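# Move seed packets from drawer to table, close drawer

## Task

Remove the seed packets from the cabinet's middle drawer and set them down on the table top, not touching the cabinet and lying entirely to the right of the cabinet's rightmost corner (right as seen with the arms looking across the table), then push the drawer closed; disturb nothing else, and finish with neither gripper touching the packets or the cabinet.

## Robot and tools

Robot: two arms, left_arm and right_arm, each with a parallel two-finger gripper. Base positions in the scene frame: left_arm (+0.048, +0.241, 0) m, right_arm (-0.046, -0.286, 0) m, each turned only slightly about z. A camera stand sits behind them. Two fixed head cameras, cam_head_left and cam_head_right (672x504 each), look down at the table.

Frames. Scene frame: origin at table-top height midway between the nominal bases, +x away from the robot over the table, +z up, +y toward left_arm. Since the arms face +x, the goal's 'right' is the -y side, toward right_arm: the packets must end with every part at lower y than the cabinet's rightmost corner, flat on the table and not touching the cabinet. Hand positions, orientations and Hand targets in results are in each arm's own base frame; cameras and table use the scene frame. Gripper axes: fingers point along +z, they open and close along y. end_effector_position is the point between the pads, about 1 cm short of the tips. Reported positions can be a few cm off, more at long reach.

Command rows. Every motion argument uses rows of 14 numbers, each in [-1, 1]: left_arm dx, dy, dz, rx, ry, rz, opening, then right_arm in the same order. Always give both arms. The first six of each arm are an offset, not a pose: measured from that arm's Hand target as it stood when the action or move began, along that arm's base axes, with 1.0 equal to 0.6 m for dx/dy/dz or 180 degrees for the rotation vector rx/ry/rz (turning about the Hand target's position). A translation longer than 1.0 may be shortened. Repeating the same offset moves the arm further. Sending six zeros re-requests the current Hand target. The opening is absolute: +1 fully open (0.094 m), -1 closed. To keep a gripper unchanged, resend its present command; 0 means half open, not 'no change'.

execute_actions(actions, cameras): actions is a list of actions; each action is a list of up to 15 rows, one per 1/30 s step, and a short action repeats its last row to fill 15 steps. Each row counts from the action's start pose, not from the row before. An empty list returns state plus all camera images. cameras: list of names, ["all"], or [] for none; an unknown name voids the call.

move(target, speed, blend, opening_speed, grip_force, blocking, cameras): drives each gripper in a straight line to its target. target is one 14-number row or a list of up to 15 rows; every row is an offset from the same starting Hand targets. speed: m/s, 0.002 to 2.9, default 0.25 (rotation capped at twice that in rad/s), one value or one per target. blend: corner rounding in m for lists, 0 means stop at each. opening_speed: rate of opening change per second on the -1..+1 scale, at least 0.2; use it for gentle closing. grip_force: newtons per pad, 10 to 50, one value or one per arm; it persists, and low values close slowly. blocking=false returns after about 0.5 s while the move continues. The whole move is capped at 10 s. Paths do not avoid obstacles or the other arm; faster moves overshoot and hit harder. Avoid paths close to an arm's own base.

wait(seconds 0 to 10, cameras): lets time pass holding commands. stop(cameras): brakes a running move. zoom_image(camera, region [x0, y0, x1, y1] in pixels, at most 504 each way): enlarges part of the newest image of cam_head_left or cam_head_right. finished_scene(scene): ends the scene irreversibly; scene is this scene's number (integer, 1 to 2).

Reading results. Each gives per-arm end_effector_position, end_effector_quat_wxyz, Hand target (the commanded pose after clipping; next offsets count from it), Joint positions (last entry is finger gap in m), joint torques, grip_measured (opening on the command scale), and sometimes Tool commands and Joint velocities ('within noise' means still). A move adds a 'move:' line: done (within 10 mm and 2 degrees), off_target, moving, held (a check withheld steps or the clearance check stopped the path), or fault, plus limits such as paced (pose clipped) or held. Resting a few cm off target in free air is normal friction or weight, not proof of contact; send the remaining gap as a new offset. grip_measured tracks the command even when squeezing an object, so it does not reveal a touch; holding something it reads a little narrower than the part. Commanded orientation is clipped to within 40 degrees of the current one per step.

Cautions. Never let packets fall or be left off the table. Do not slam the drawer or hit the cabinet or table hard; close gently. Keep the two grippers apart: arm-to-arm contact, including one gripper closing on the other's fingers, can fail the task. An arm stopped by an obstacle keeps pushing until commanded back past its gripper. Avoid long stretched holds or pushing toward unreachable poses: motors heat, MOTOR HOT appears near 75 °C, an OVER-TEMPERATURE FAULT at 90 °C folds that arm for good. Release by commanding an opening well above grip_measured, then withdraw both hands from packets and cabinet before finishing.

Each tool is called after "Request:" as name(argument=value, ...), one argument or row to a line, values as JSON.

## Session

Request:
execute_actions(
  actions=[],
)

Scene clock: 0.00 s.
left_arm: end_effector_position=(+0.3915, -0.0039, +0.1110) grip_measured=+1.000 end_effector_quat_wxyz=(+0.613, +0.018, +0.789, +0.034) | right_arm: end_effector_position=(+0.4019, +0.0220, +0.1109) grip_measured=+1.000 end_effector_quat_wxyz=(+0.596, -0.014, +0.802, -0.021)
Joint positions: left_arm=[-0.05 1.528 0.306 0.974 -0.081 0.058 0.094] | right_arm=[0.105 1.527 0.377 0.856 0.118 -0.017 0.094]
Joint velocities: within noise
Joint torques (N m): no reading
Heat: left arm: 34 °C; right arm: 35 °C.
Hand target: left_arm +0.3943, -0.0040, +0.1195; +0.623, +0.017, +0.781, +0.034 | right_arm +0.4027, +0.0220, +0.1130; +0.598, -0.013, +0.801, -0.021
Tool commands: left_gripper/opening=+1.0 right_gripper/opening=+1.0

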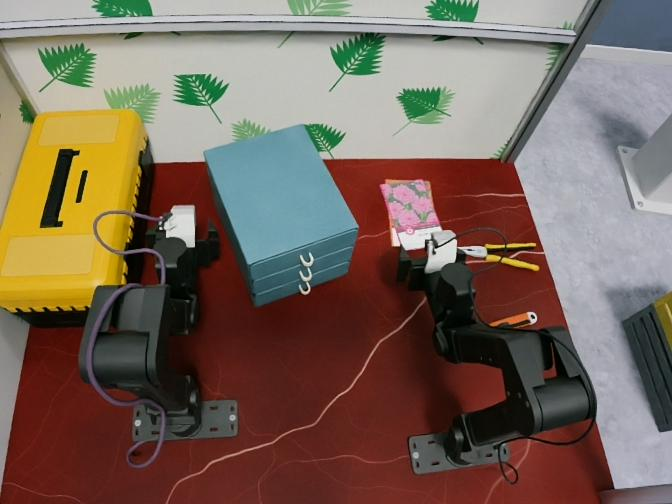

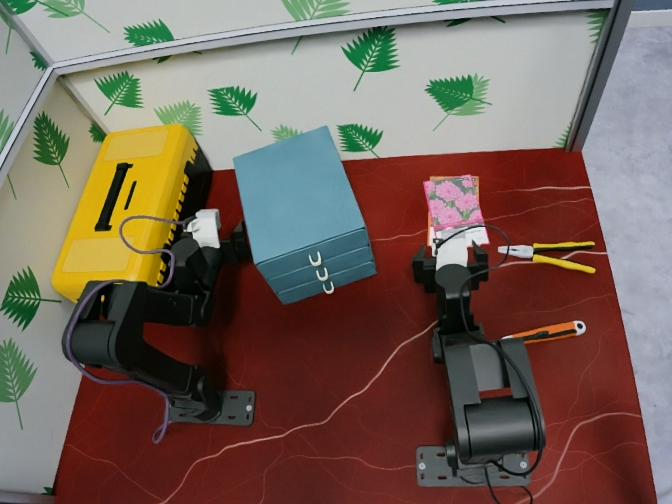

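Request:
zoom_image(
  camera="cam_head_left",
  region=[190, 110, 450, 320],
)

Request:
zoom_image(
  camera="cam_head_right",
  region=[220, 110, 500, 320],
)

Scaled by 1.938 from the camera's 672x504 image, which has a finer 960x720 frame.

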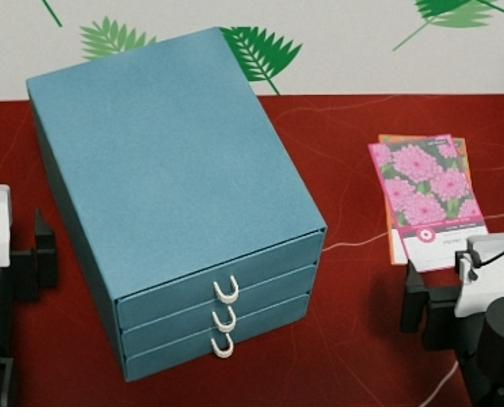

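Scaled by 1.800 from the camera's 672x504 image, which has a finer 960x720 frame.

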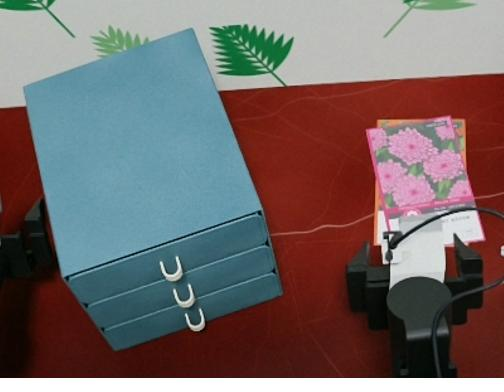

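Request:
zoom_image(
  camera="cam_head_left",
  region=[270, 235, 350, 315],
)

Request:
zoom_image(
  camera="cam_head_right",
  region=[280, 230, 370, 320],
)

Scaled by 6.300 from the camera's 672x504 image, which has a finer 960x720 frame.

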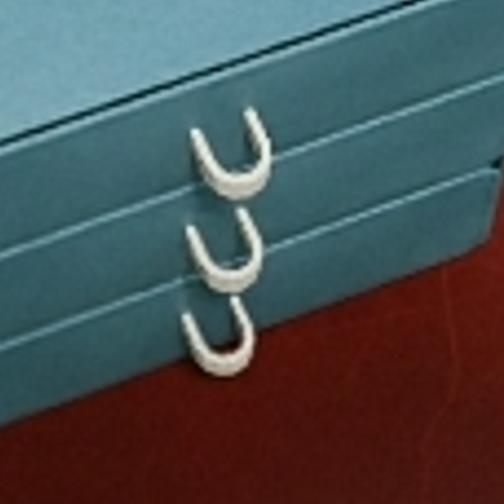

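Scaled by 5.600 from the camera's 672x504 image, which has a finer 960x720 frame.

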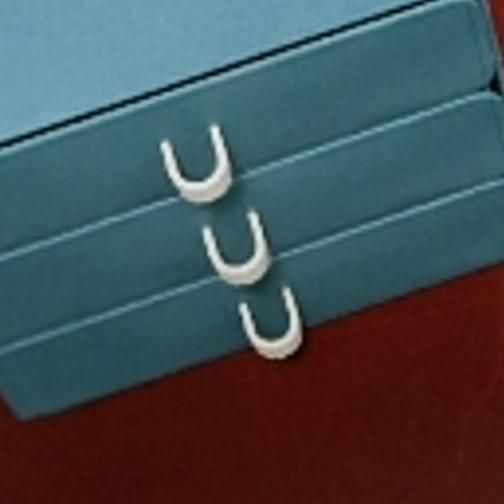

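Request:
move(
  target=[0,0,0,0,0,0,1, -0.2087,0.3707,0.0617,-0.0171,0.0737,0.1443,1],
  cameras=["all"],
)

Scene clock: 10.57 s.
left_arm: end_effector_position=(+0.3915, -0.0039, +0.1110) grip_measured=+1.000 end_effector_quat_wxyz=(+0.613, +0.018, +0.789, +0.034) | right_arm: end_effector_position=(+0.2748, +0.2432, +0.1454) grip_measured=+1.000 end_effector_quat_wxyz=(+0.489, -0.217, +0.839, +0.097)
Joint positions: left_arm=[-0.05 1.528 0.306 0.974 -0.081 0.058 0.094] | right_arm=[0.913 1.211 0.601 0.033 0.397 0.19 0.094]
Joint torques (N m): left_arm=[-0.05 -5.11 4.88 2.15 -0.03 0.01] | right_arm=[0.27 -3.37 8.09 1.59 0.26 0.06]
Heat: left arm: 35 °C; right arm: 36 °C.
Hand target: left_arm +0.3943, -0.0040, +0.1195; +0.623, +0.017, +0.781, +0.034 | right_arm +0.2774, +0.2445, +0.1500; +0.491, -0.211, +0.840, +0.094
Off the commanded pose: left_arm 0.009 m, 1 deg | right_arm 0.005 m, 1 deg.
move: done

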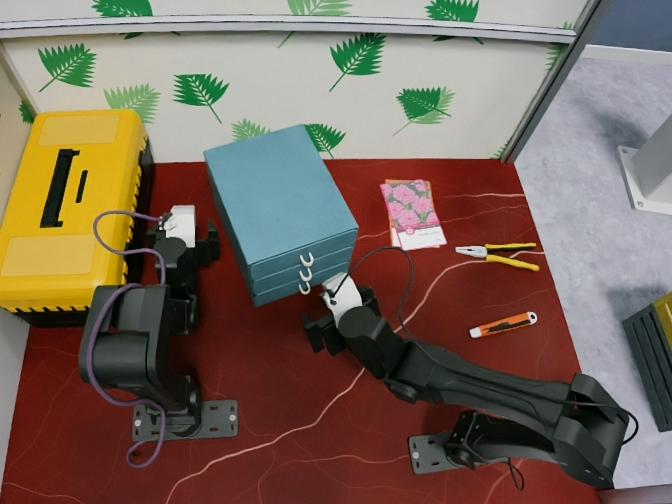

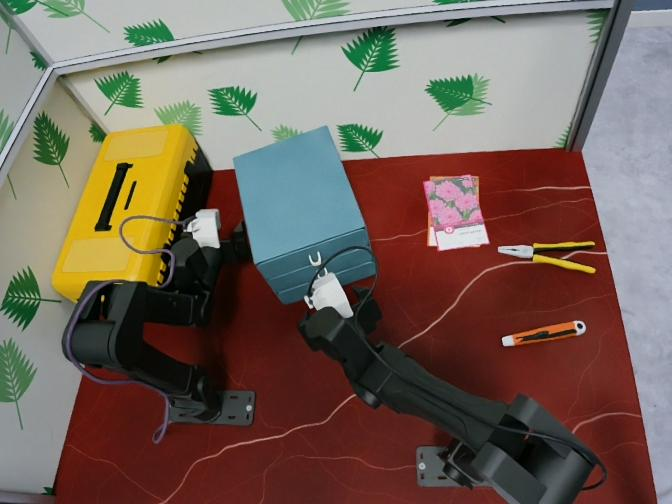

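Request:
zoom_image(
  camera="cam_head_left",
  region=[270, 235, 400, 365],
)

Request:
zoom_image(
  camera="cam_head_right",
  region=[270, 230, 400, 360],
)

Scaled by 3.877 from the camera's 672x504 image, which has a finer 960x720 frame.

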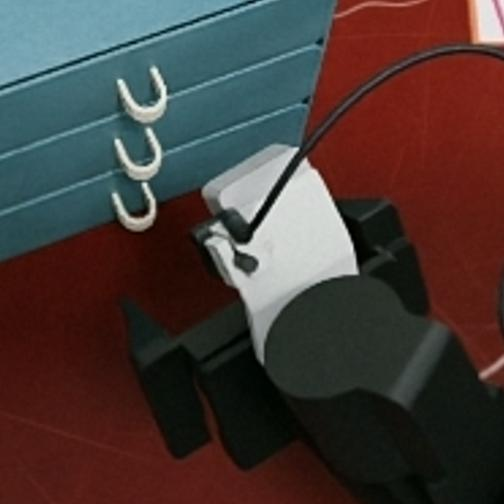

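Scaled by 3.877 from the camera's 672x504 image, which has a finer 960x720 frame.

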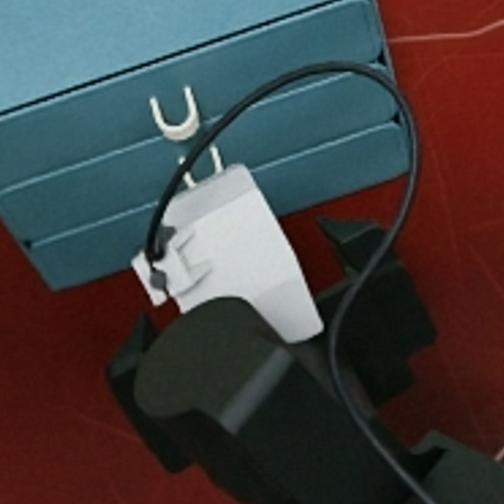

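Request:
move(
  target=[0,0,0,0,0,0,1, 0.021,0.0242,-0.075,0.0321,-0.0775,-0.0278,1],
  cameras=["all"],
)

Request:
zoom_image(
  camera="cam_head_left",
  region=[270, 235, 400, 365],
)

Request:
zoom_image(
  camera="cam_head_right",
  region=[270, 230, 400, 360],
)

Scene clock: 17.03 s.
left_arm: end_effector_position=(+0.3915, -0.0039, +0.1110) grip_measured=+1.000 end_effector_quat_wxyz=(+0.613, +0.018, +0.789, +0.034) | right_arm: end_effector_position=(+0.2921, +0.2621, +0.1128) grip_measured=+1.000 end_effector_quat_wxyz=(+0.607, -0.153, +0.774, +0.100)
Joint positions: left_arm=[-0.05 1.528 0.306 0.974 -0.081 0.058 0.094] | right_arm=[0.997 1.585 0.397 0.884 0.616 0.148 0.094]
Joint torques (N m): left_arm=[-0.03 -5.11 4.88 2.15 -0.04 0.01] | right_arm=[0.44 -4.53 3.67 1.82 0.19 -0.1]
Heat: left arm: 35 °C; right arm: 37 °C.
Hand target: left_arm +0.3943, -0.0040, +0.1195; +0.623, +0.017, +0.781, +0.034 | right_arm +0.2900, +0.2590, +0.1050; +0.603, -0.159, +0.777, +0.088
Off the commanded pose: left_arm 0.009 m, 1 deg | right_arm 0.009 m, 2 deg.
move: done

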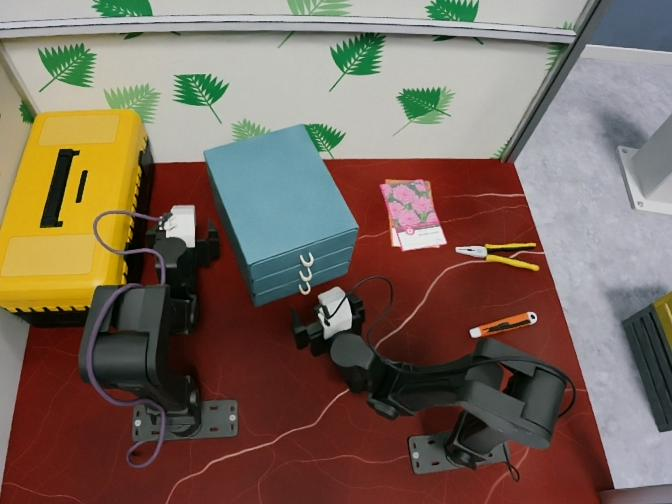

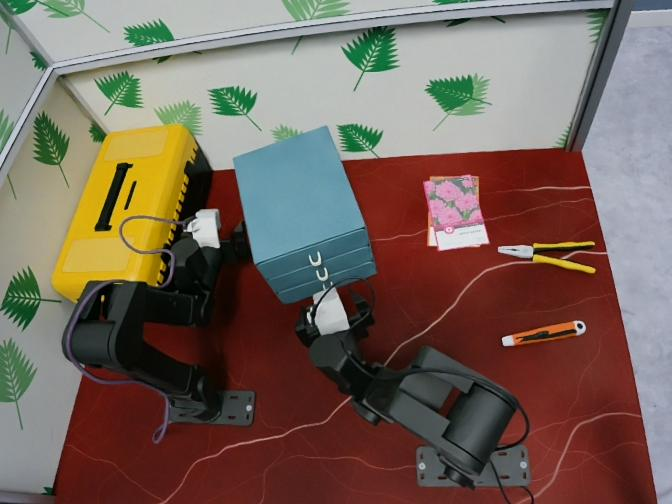

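Scaled by 3.877 from the camera's 672x504 image, which has a finer 960x720 frame.

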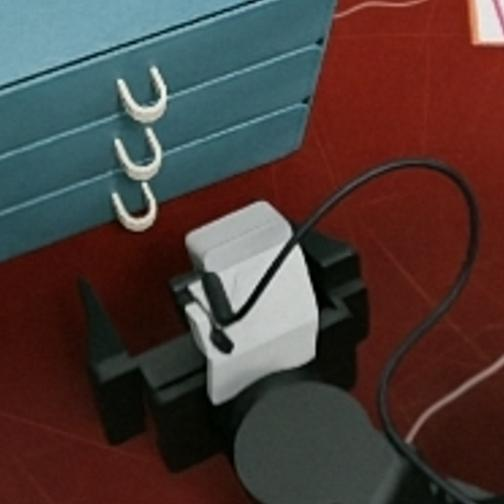

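Scaled by 3.877 from the camera's 672x504 image, which has a finer 960x720 frame.

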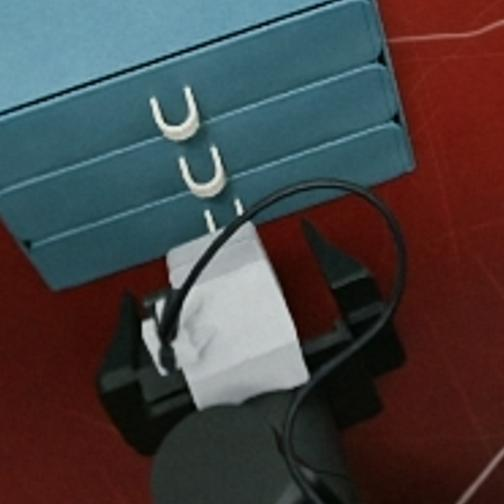

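Request:
move(
  target=[0,0,0,0,0,0,1, 0.0967,0.0275,-0.0183,0,0,0,1],
  speed=0.1,
  cameras=["all"],
)

Request:
zoom_image(
  camera="cam_head_left",
  region=[270, 235, 370, 335],
)

Request:
zoom_image(
  camera="cam_head_right",
  region=[280, 230, 380, 330],
)

Scene clock: 30.50 s.
left_arm: end_effector_position=(+0.3915, -0.0039, +0.1110) grip_measured=+1.000 end_effector_quat_wxyz=(+0.613, +0.018, +0.789, +0.034) | right_arm: end_effector_position=(+0.3442, +0.2722, +0.0948) grip_measured=+1.000 end_effector_quat_wxyz=(+0.602, -0.155, +0.778, +0.088)
Joint positions: left_arm=[-0.05 1.528 0.306 0.974 -0.081 0.058 0.094] | right_arm=[0.867 1.794 0.543 0.951 0.505 0.096 0.094]
Joint torques (N m): left_arm=[-0.03 -5.11 4.88 2.16 -0.03 0] | right_arm=[-0.46 -5.81 5.6 1.86 -0.02 -0.09]
Heat: left arm: 35 °C; right arm: 37 °C.
Hand target: left_arm +0.3943, -0.0040, +0.1195; +0.623, +0.017, +0.781, +0.034 | right_arm +0.3480, +0.2755, +0.0941; +0.603, -0.159, +0.777, +0.088
Off the commanded pose: left_arm 0.009 m, 1 deg | right_arm 0.005 m, 0 deg.
move: done

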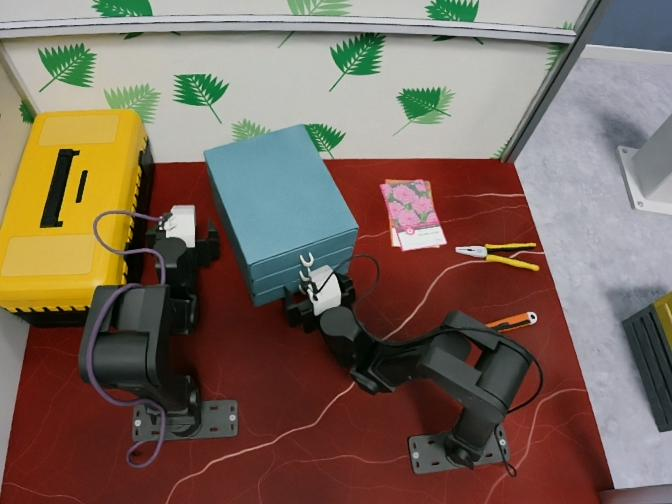

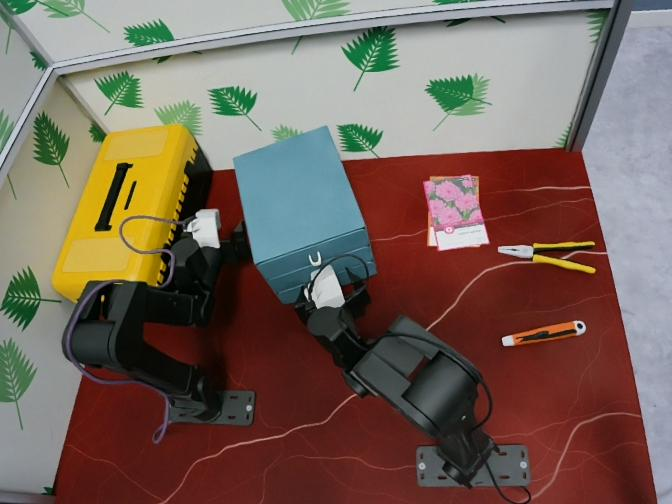

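Scaled by 5.040 from the camera's 672x504 image, which has a finer 960x720 frame.

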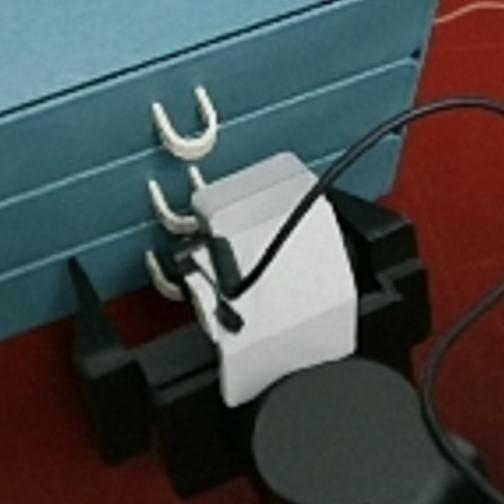

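Scaled by 5.040 from the camera's 672x504 image, which has a finer 960x720 frame.

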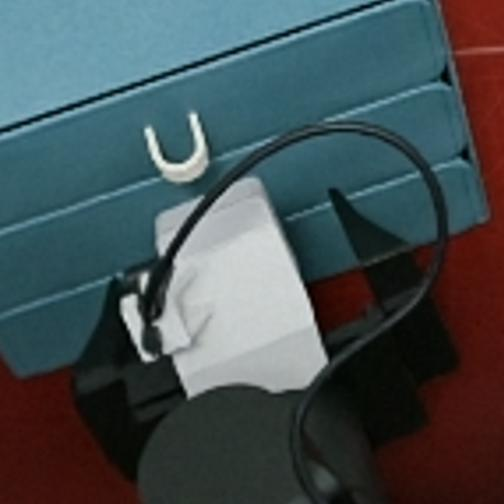

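Request:
move(
  target=[
    [0,0,0,0,0,0,1, 0.0108,0.0108,0.009,0,0,0,1],
    [0,0,0,0,0,0,1, 0.0108,0.0108,0.009,0,0,0,-0.8],
  ],
  speed=0.05,
  grip_force=[50, 30],
  cameras=["all"],
)

Request:
zoom_image(
  camera="cam_head_left",
  region=[270, 235, 370, 335],
)

Request:
zoom_image(
  camera="cam_head_right",
  region=[280, 230, 380, 330],
)

Scene clock: 46.00 s.
left_arm: end_effector_position=(+0.3915, -0.0039, +0.1110) grip_measured=+1.000 end_effector_quat_wxyz=(+0.613, +0.018, +0.789, +0.034) | right_arm: end_effector_position=(+0.3507, +0.2762, +0.1019) grip_measured=-0.628 end_effector_quat_wxyz=(+0.606, -0.150, +0.777, +0.083)
Joint positions: left_arm=[-0.05 1.528 0.306 0.974 -0.081 0.058 0.094] | right_arm=[0.867 1.794 0.581 0.919 0.521 0.095 0.017]
Joint torques (N m): left_arm=[-0.02 -5.11 4.85 2.15 -0.04 0.01] | right_arm=[-0.68 -5.91 6.15 1.78 -0.19 -0.08]
Heat: left arm: 36 °C; right arm: 38 °C.
Hand target: left_arm +0.3943, -0.0040, +0.1195; +0.623, +0.017, +0.781, +0.034 | right_arm +0.3545, +0.2820, +0.0994; +0.603, -0.159, +0.777, +0.088
Off the commanded pose: left_arm 0.009 m, 1 deg | right_arm 0.007 m, 1 deg.
grip_force (N): 50, 30
move: done

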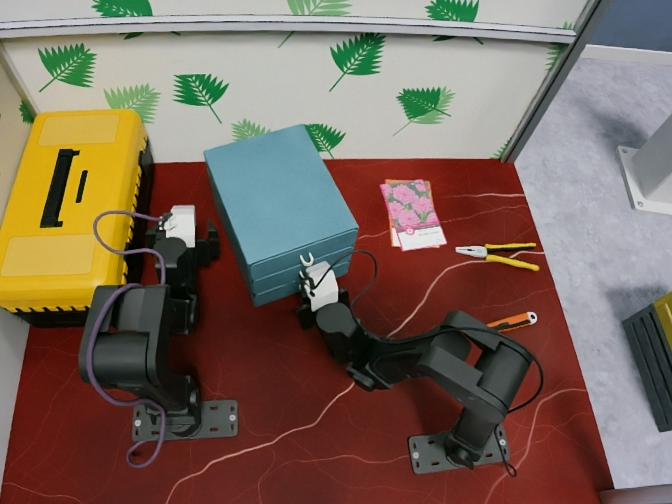

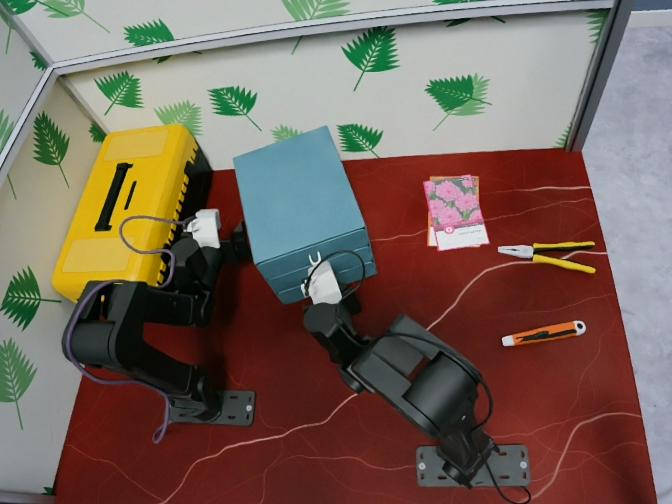

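Scaled by 5.040 from the camera's 672x504 image, which has a finer 960x720 frame.

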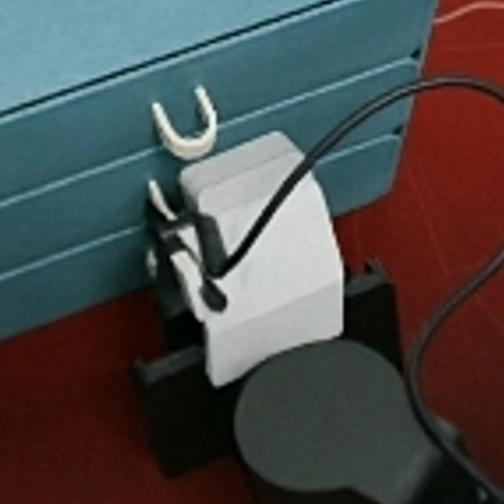

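Scaled by 5.040 from the camera's 672x504 image, which has a finer 960x720 frame.

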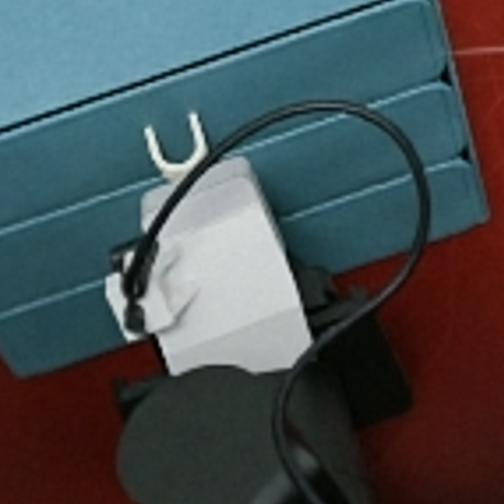

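Request:
move(
  target=[0,0,0,0,0,0,1, -0.079,-0.0264,0.0,0,0,0,-0.8],
  speed=0.06,
  cameras=["all"],
)

Request:
zoom_image(
  camera="cam_head_left",
  region=[190, 110, 390, 340],
)

Scene clock: 54.03 s.
left_arm: end_effector_position=(+0.3915, -0.0039, +0.1110) grip_measured=+1.000 end_effector_quat_wxyz=(+0.613, +0.018, +0.789, +0.034) | right_arm: end_effector_position=(+0.3147, +0.2640, +0.0999) grip_measured=-0.633 end_effector_quat_wxyz=(+0.608, -0.151, +0.775, +0.083)
Joint positions: left_arm=[-0.05 1.528 0.306 0.974 -0.081 0.058 0.094] | right_arm=[0.944 1.707 0.451 0.953 0.594 0.116 0.017]
Joint torques (N m): left_arm=[-0.02 -5.11 4.86 2.15 -0.04 0.01] | right_arm=[1.33 -7.99 3.29 1.6 0.03 0.02]
Heat: left arm: 36 °C; right arm: 38 °C.
Hand target: left_arm +0.3943, -0.0040, +0.1195; +0.623, +0.017, +0.781, +0.034 | right_arm +0.3070, +0.2662, +0.0994; +0.603, -0.159, +0.777, +0.088
Off the commanded pose: left_arm 0.009 m, 1 deg | right_arm 0.008 m, 1 deg.
grip_force (N): 50, 30
move: done

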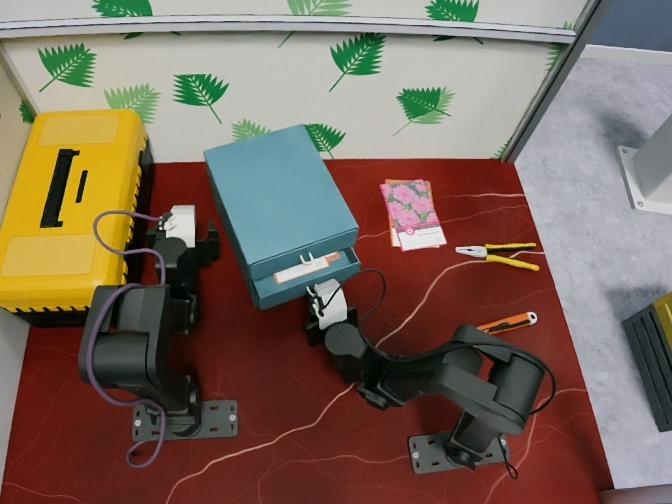

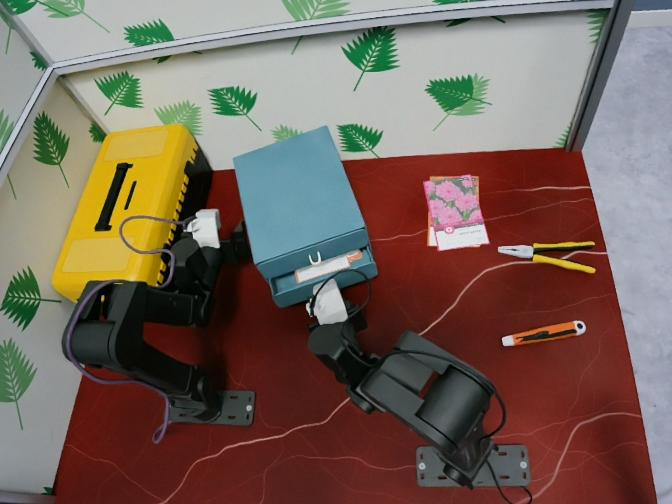

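Scaled by 2.191 from the camera's 672x504 image, which has a finer 960x720 frame.

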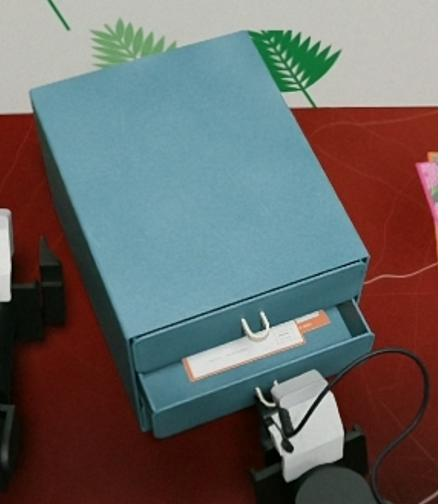

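Request:
move(
  target=[0,0,0,0,0,0,1, -0.2212,-0.074,0.0,0,0,0,-0.8],
  speed=0.08,
  cameras=["all"],
)

Request:
zoom_image(
  camera="cam_head_left",
  region=[190, 150, 390, 350],
)

Request:
zoom_image(
  camera="cam_head_right",
  region=[220, 170, 400, 350],
)

Request:
zoom_image(
  camera="cam_head_left",
  region=[365, 165, 465, 265],
)

Scene clock: 78.27 s.
left_arm: end_effector_position=(+0.3915, -0.0039, +0.1110) grip_measured=+1.000 end_effector_quat_wxyz=(+0.613, +0.018, +0.789, +0.034) | right_arm: end_effector_position=(+0.1767, +0.2191, +0.0956) grip_measured=-0.633 end_effector_quat_wxyz=(+0.603, -0.159, +0.778, +0.084)
Joint positions: left_arm=[-0.05 1.528 0.306 0.974 -0.081 0.058 0.094] | right_arm=[1.487 1.237 0.16 0.499 1.076 0.458 0.017]
Joint torques (N m): left_arm=[-0.01 -5.11 4.88 2.16 -0.04 0.01] | right_arm=[1.03 -3.73 5.7 1.18 0.31 0.07]
Heat: left arm: 38 °C; right arm: 39 °C.
Hand target: left_arm +0.3943, -0.0040, +0.1195; +0.623, +0.017, +0.781, +0.034 | right_arm +0.1744, +0.2218, +0.0994; +0.603, -0.159, +0.777, +0.088
Off the commanded pose: left_arm 0.009 m, 1 deg | right_arm 0.005 m, 0 deg.
grip_force (N): 50, 30
move: done

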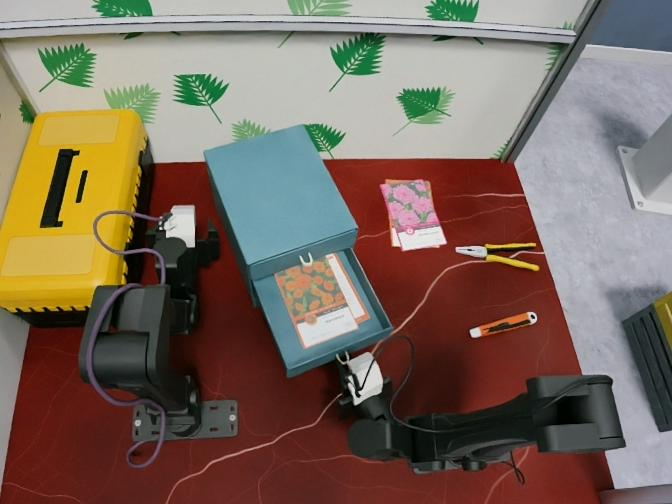

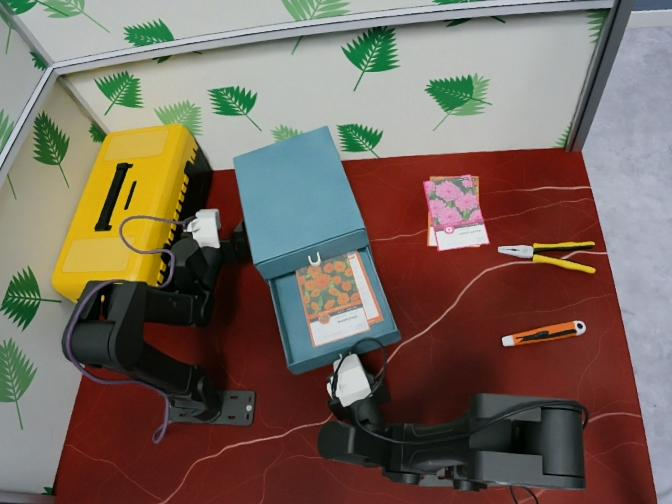

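Scaled by 2.520 from the camera's 672x504 image, which has a finer 960x720 frame.

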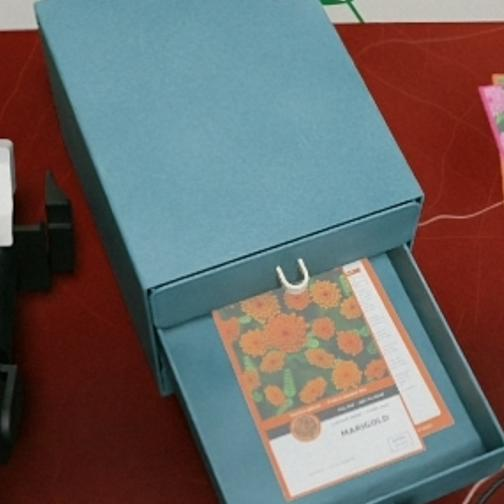

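Scaled by 2.800 from the camera's 672x504 image, which has a finer 960x720 frame.

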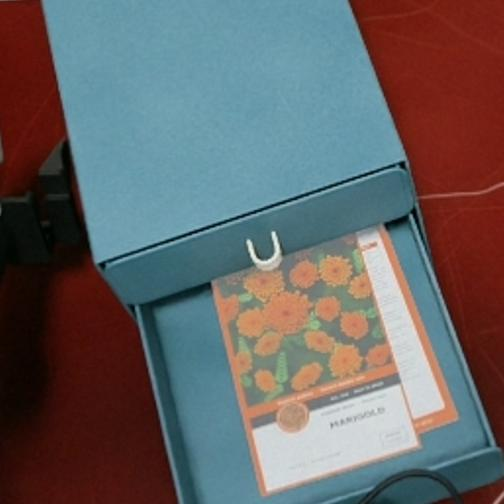

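Scaled by 5.040 from the camera's 672x504 image, which has a finer 960x720 frame.

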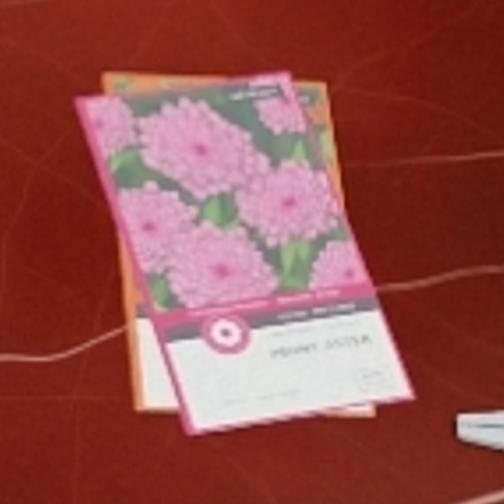

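Request:
zoom_image(
  camera="cam_head_left",
  region=[270, 250, 350, 310],
)

Request:
zoom_image(
  camera="cam_head_left",
  region=[280, 300, 400, 390],
)

Request:
zoom_image(
  camera="cam_head_right",
  region=[280, 240, 360, 300],
)

Request:
zoom_image(
  camera="cam_head_right",
  region=[290, 295, 410, 385],
)

Scaled by 6.300 from the camera's 672x504 image, which has a finer 960x720 frame.

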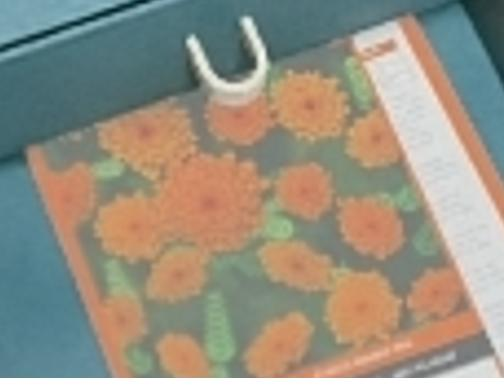

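Scaled by 4.200 from the camera's 672x504 image, which has a finer 960x720 frame.

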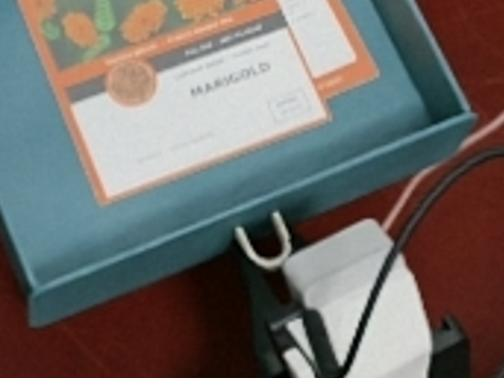

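Scaled by 6.300 from the camera's 672x504 image, which has a finer 960x720 frame.

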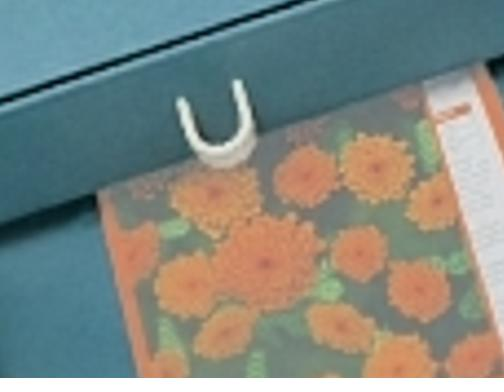

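Scaled by 4.200 from the camera's 672x504 image, which has a finer 960x720 frame.

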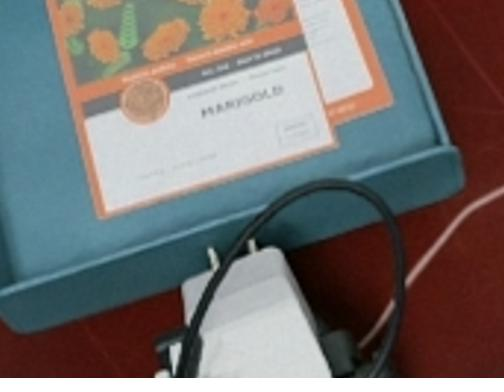

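Request:
zoom_image(
  camera="cam_head_left",
  region=[295, 325, 345, 355],
)

Request:
zoom_image(
  camera="cam_head_left",
  region=[340, 305, 390, 340],
)

Request:
zoom_image(
  camera="cam_head_right",
  region=[300, 325, 350, 355],
)

Request:
zoom_image(
  camera="cam_head_right",
  region=[350, 300, 400, 345],
)

Scaled by 10.080 from the camera's 672x504 image, which has a finer 960x720 frame.

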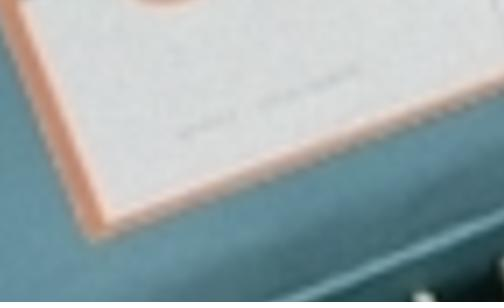

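Scaled by 10.080 from the camera's 672x504 image, which has a finer 960x720 frame.

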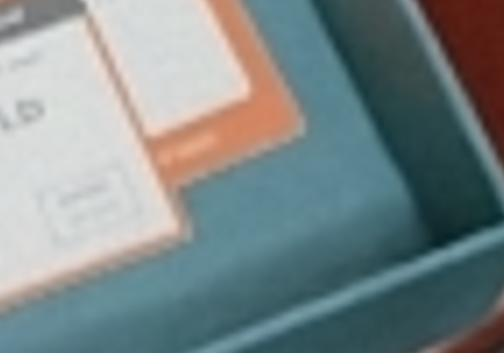

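Scaled by 10.080 from the camera's 672x504 image, which has a finer 960x720 frame.

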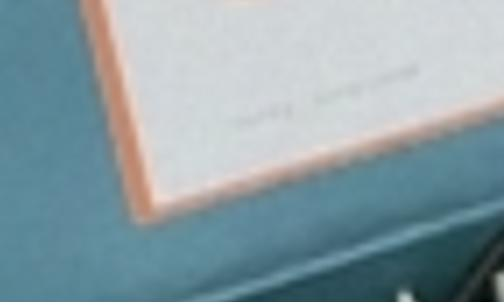

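Scaled by 10.080 from the camera's 672x504 image, which has a finer 960x720 frame.

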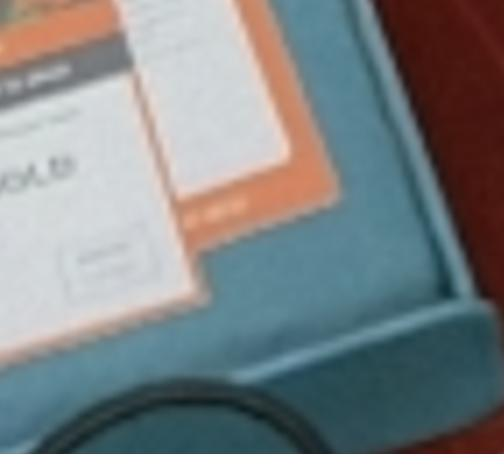

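Request:
move(
  target=[0,0,0,0,0,0,1, -0.0632,-0.0212,0.0,-0.0475,0.1306,0,-0.8],
  speed=0.06,
  cameras=["all"],
)

Request:
zoom_image(
  camera="cam_head_left",
  region=[220, 200, 420, 400],
)

Request:
zoom_image(
  camera="cam_head_right",
  region=[220, 200, 420, 400],
)

Scene clock: 102.77 s.
left_arm: end_effector_position=(+0.3915, -0.0039, +0.1110) grip_measured=+1.000 end_effector_quat_wxyz=(+0.613, +0.018, +0.789, +0.034) | right_arm: end_effector_position=(+0.1416, +0.2072, +0.0955) grip_measured=-0.639 end_effector_quat_wxyz=(+0.433, -0.179, +0.882, +0.053)
Joint positions: left_arm=[-0.05 1.528 0.306 0.974 -0.081 0.058 0.094] | right_arm=[1.52 1.073 0.512 -0.577 0.82 0.93 0.017]
Joint torques (N m): left_arm=[-0.02 -5.11 4.89 2.16 -0.03 0.01] | right_arm=[0.34 -3.44 7.79 0.56 0.01 0.05]
Heat: left arm: 39 °C; right arm: 39 °C.
Hand target: left_arm +0.3943, -0.0040, +0.1195; +0.623, +0.017, +0.781, +0.034 | right_arm +0.1365, +0.2090, +0.0994; +0.418, -0.182, +0.888, +0.061
Off the commanded pose: left_arm 0.009 m, 1 deg | right_arm 0.007 m, 2 deg.
grip_force (N): 50, 30
move: done

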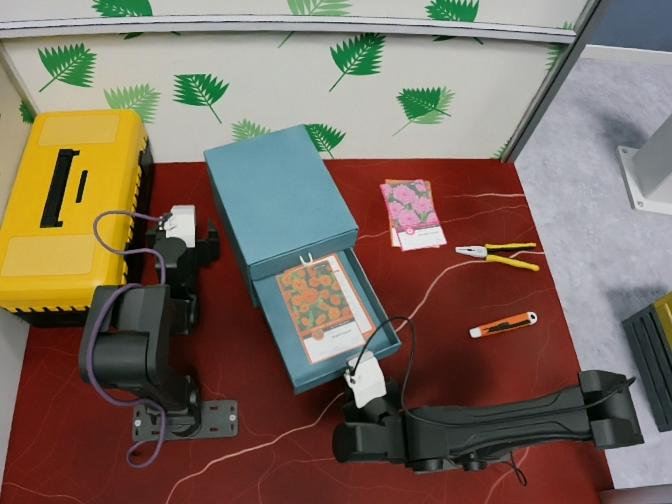

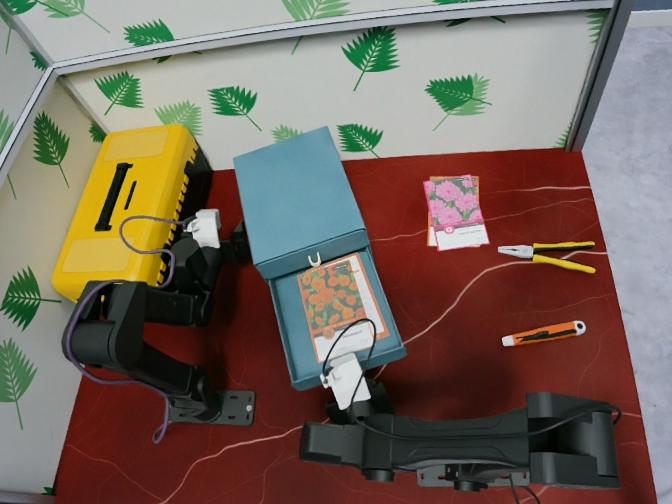

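Scaled by 2.520 from the camera's 672x504 image, which has a finer 960x720 frame.

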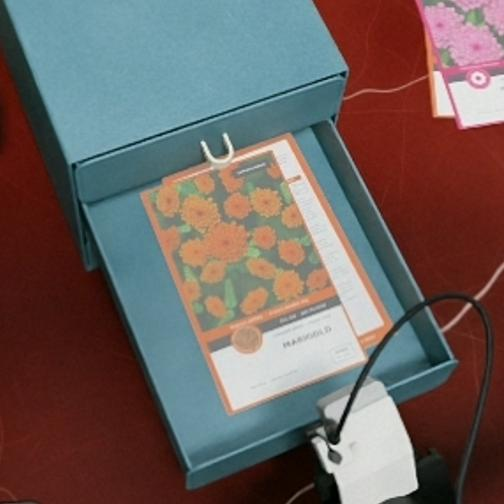

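Scaled by 2.520 from the camera's 672x504 image, which has a finer 960x720 frame.

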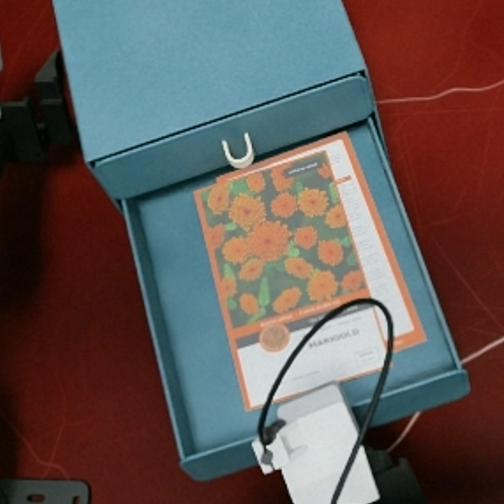

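Request:
move(
  target=[
    [0,0,0,0,0,0,1, 0,0,0,0,0,0,0.2],
    [0,0,0,0,0,0,1, -0.0167,-0.0067,0.2,0,0,0,0.2],
    [0,0,0,0,0,0,1, 0.2725,-0.1483,0.251,0,0,-0.1,0.2],
    [0,0,0,0,0,0,1, 0.2725,-0.648,0.251,0,0,-0.296,0.2],
  ],
  speed=[0.1,0.15,0.3,0.3],
  blend=[0,0.03,0.05,0],
  grip_force=[50, 50],
  cameras=["all"],
)

Request:
zoom_image(
  camera="cam_head_left",
  region=[220, 200, 420, 400],
)

Request:
zoom_image(
  camera="cam_head_right",
  region=[220, 200, 420, 400],
)

Scene clock: 116.20 s.
left_arm: end_effector_position=(+0.3915, -0.0039, +0.1110) grip_measured=+1.000 end_effector_quat_wxyz=(+0.613, +0.018, +0.789, +0.034) | right_arm: end_effector_position=(+0.2964, -0.1778, +0.2401) grip_measured=+0.198 end_effector_quat_wxyz=(+0.390, +0.240, +0.879, -0.133)
Joint positions: left_arm=[-0.05 1.528 0.306 0.974 -0.081 0.058 0.094] | right_arm=[-0.51 1.141 1.089 -0.67 0.064 -0.006 0.056]
Joint torques (N m): left_arm=[-0.05 -5.09 4.88 2.15 -0.04 0] | right_arm=[-0.59 -3.29 8.5 1.68 -0.1 -0.09]
Heat: left arm: 39 °C; right arm: 39 °C.
Hand target: left_arm +0.3943, -0.0040, +0.1195; +0.623, +0.017, +0.781, +0.034 | right_arm +0.3001, -0.1797, +0.2501; +0.401, +0.235, +0.875, -0.133
Off the commanded pose: left_arm 0.009 m, 1 deg | right_arm 0.011 m, 1 deg.
move: off_target (right_arm)

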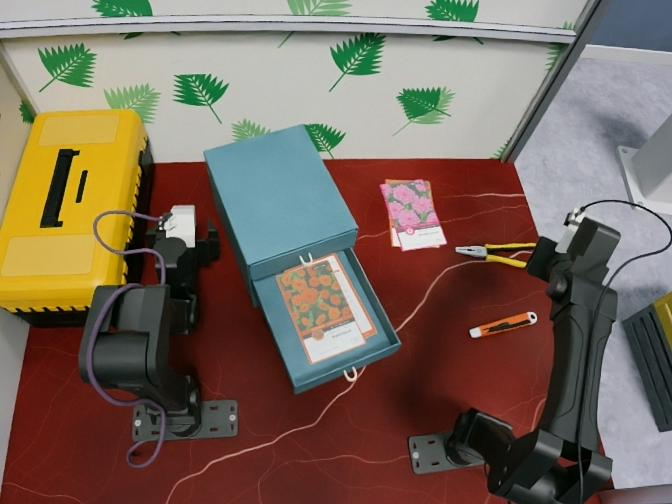

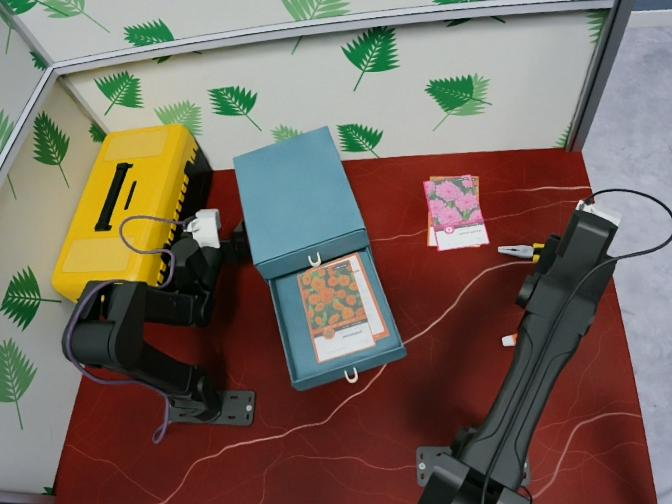

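Scaled by 2.520 from the camera's 672x504 image, which has a finer 960x720 frame.

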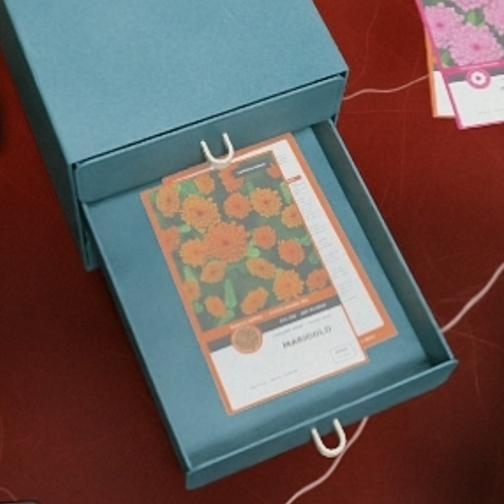

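Scaled by 2.520 from the camera's 672x504 image, which has a finer 960x720 frame.

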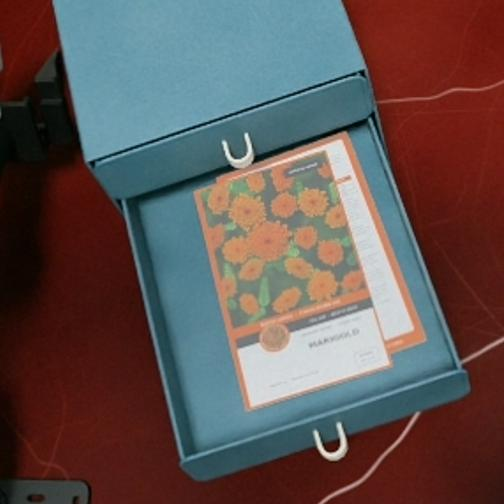

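Request:
move(
  target=[
    [-0.2238,0.0067,0.2175,0,0,0,1,0,0,0,0,0,0,0.2],
    [-0.2905,-0.1933,0.3008,0.0615,0.1414,-0.2561,-0.2,0,0,0,0,0,0,0.2],
  ],
  speed=0.25,
  blend=[0.03,0],
  cameras=["all"],
)

Scene clock: 131.00 s.
left_arm: end_effector_position=(+0.2227, -0.1167, +0.2907) grip_measured=-0.198 end_effector_quat_wxyz=(+0.394, +0.375, +0.828, -0.138) | right_arm: end_effector_position=(+0.2965, -0.1777, +0.2401) grip_measured=+0.198 end_effector_quat_wxyz=(+0.390, +0.239, +0.879, -0.133)
Joint positions: left_arm=[-0.187 0.921 1.221 -1.097 0.425 0.488 0.038] | right_arm=[-0.51 1.141 1.089 -0.67 0.063 -0.007 0.056]
Joint torques (N m): left_arm=[-0.51 -0.5 7.45 1.39 0.32 0.11] | right_arm=[-0.55 -3.33 8.36 1.67 -0.13 -0.1]
Heat: left arm: 39 °C; right arm: 39 °C.
Hand target: left_arm +0.2200, -0.1200, +0.2999; +0.400, +0.383, +0.820, -0.142 | right_arm +0.3001, -0.1797, +0.2501; +0.401, +0.235, +0.875, -0.133
Off the commanded pose: left_arm 0.010 m, 2 deg | right_arm 0.011 m, 1 deg.
move: off_target (right_arm)

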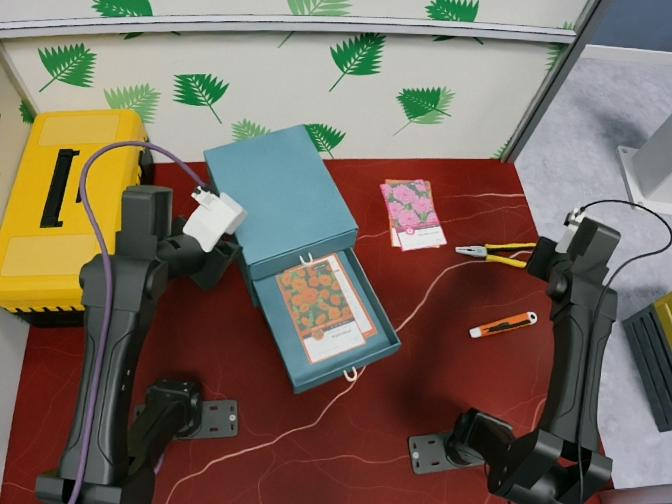

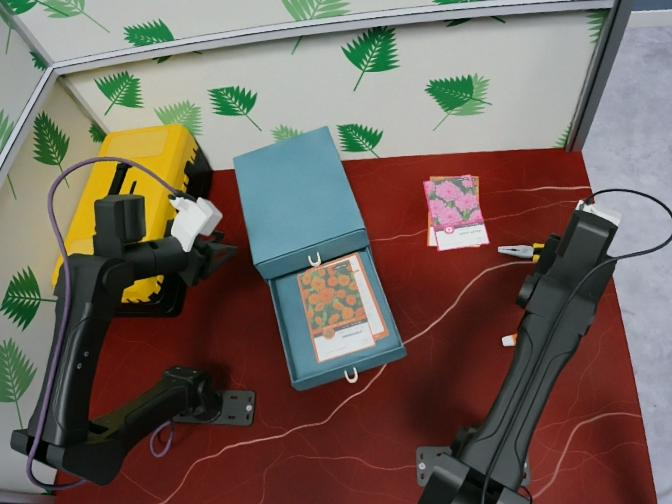

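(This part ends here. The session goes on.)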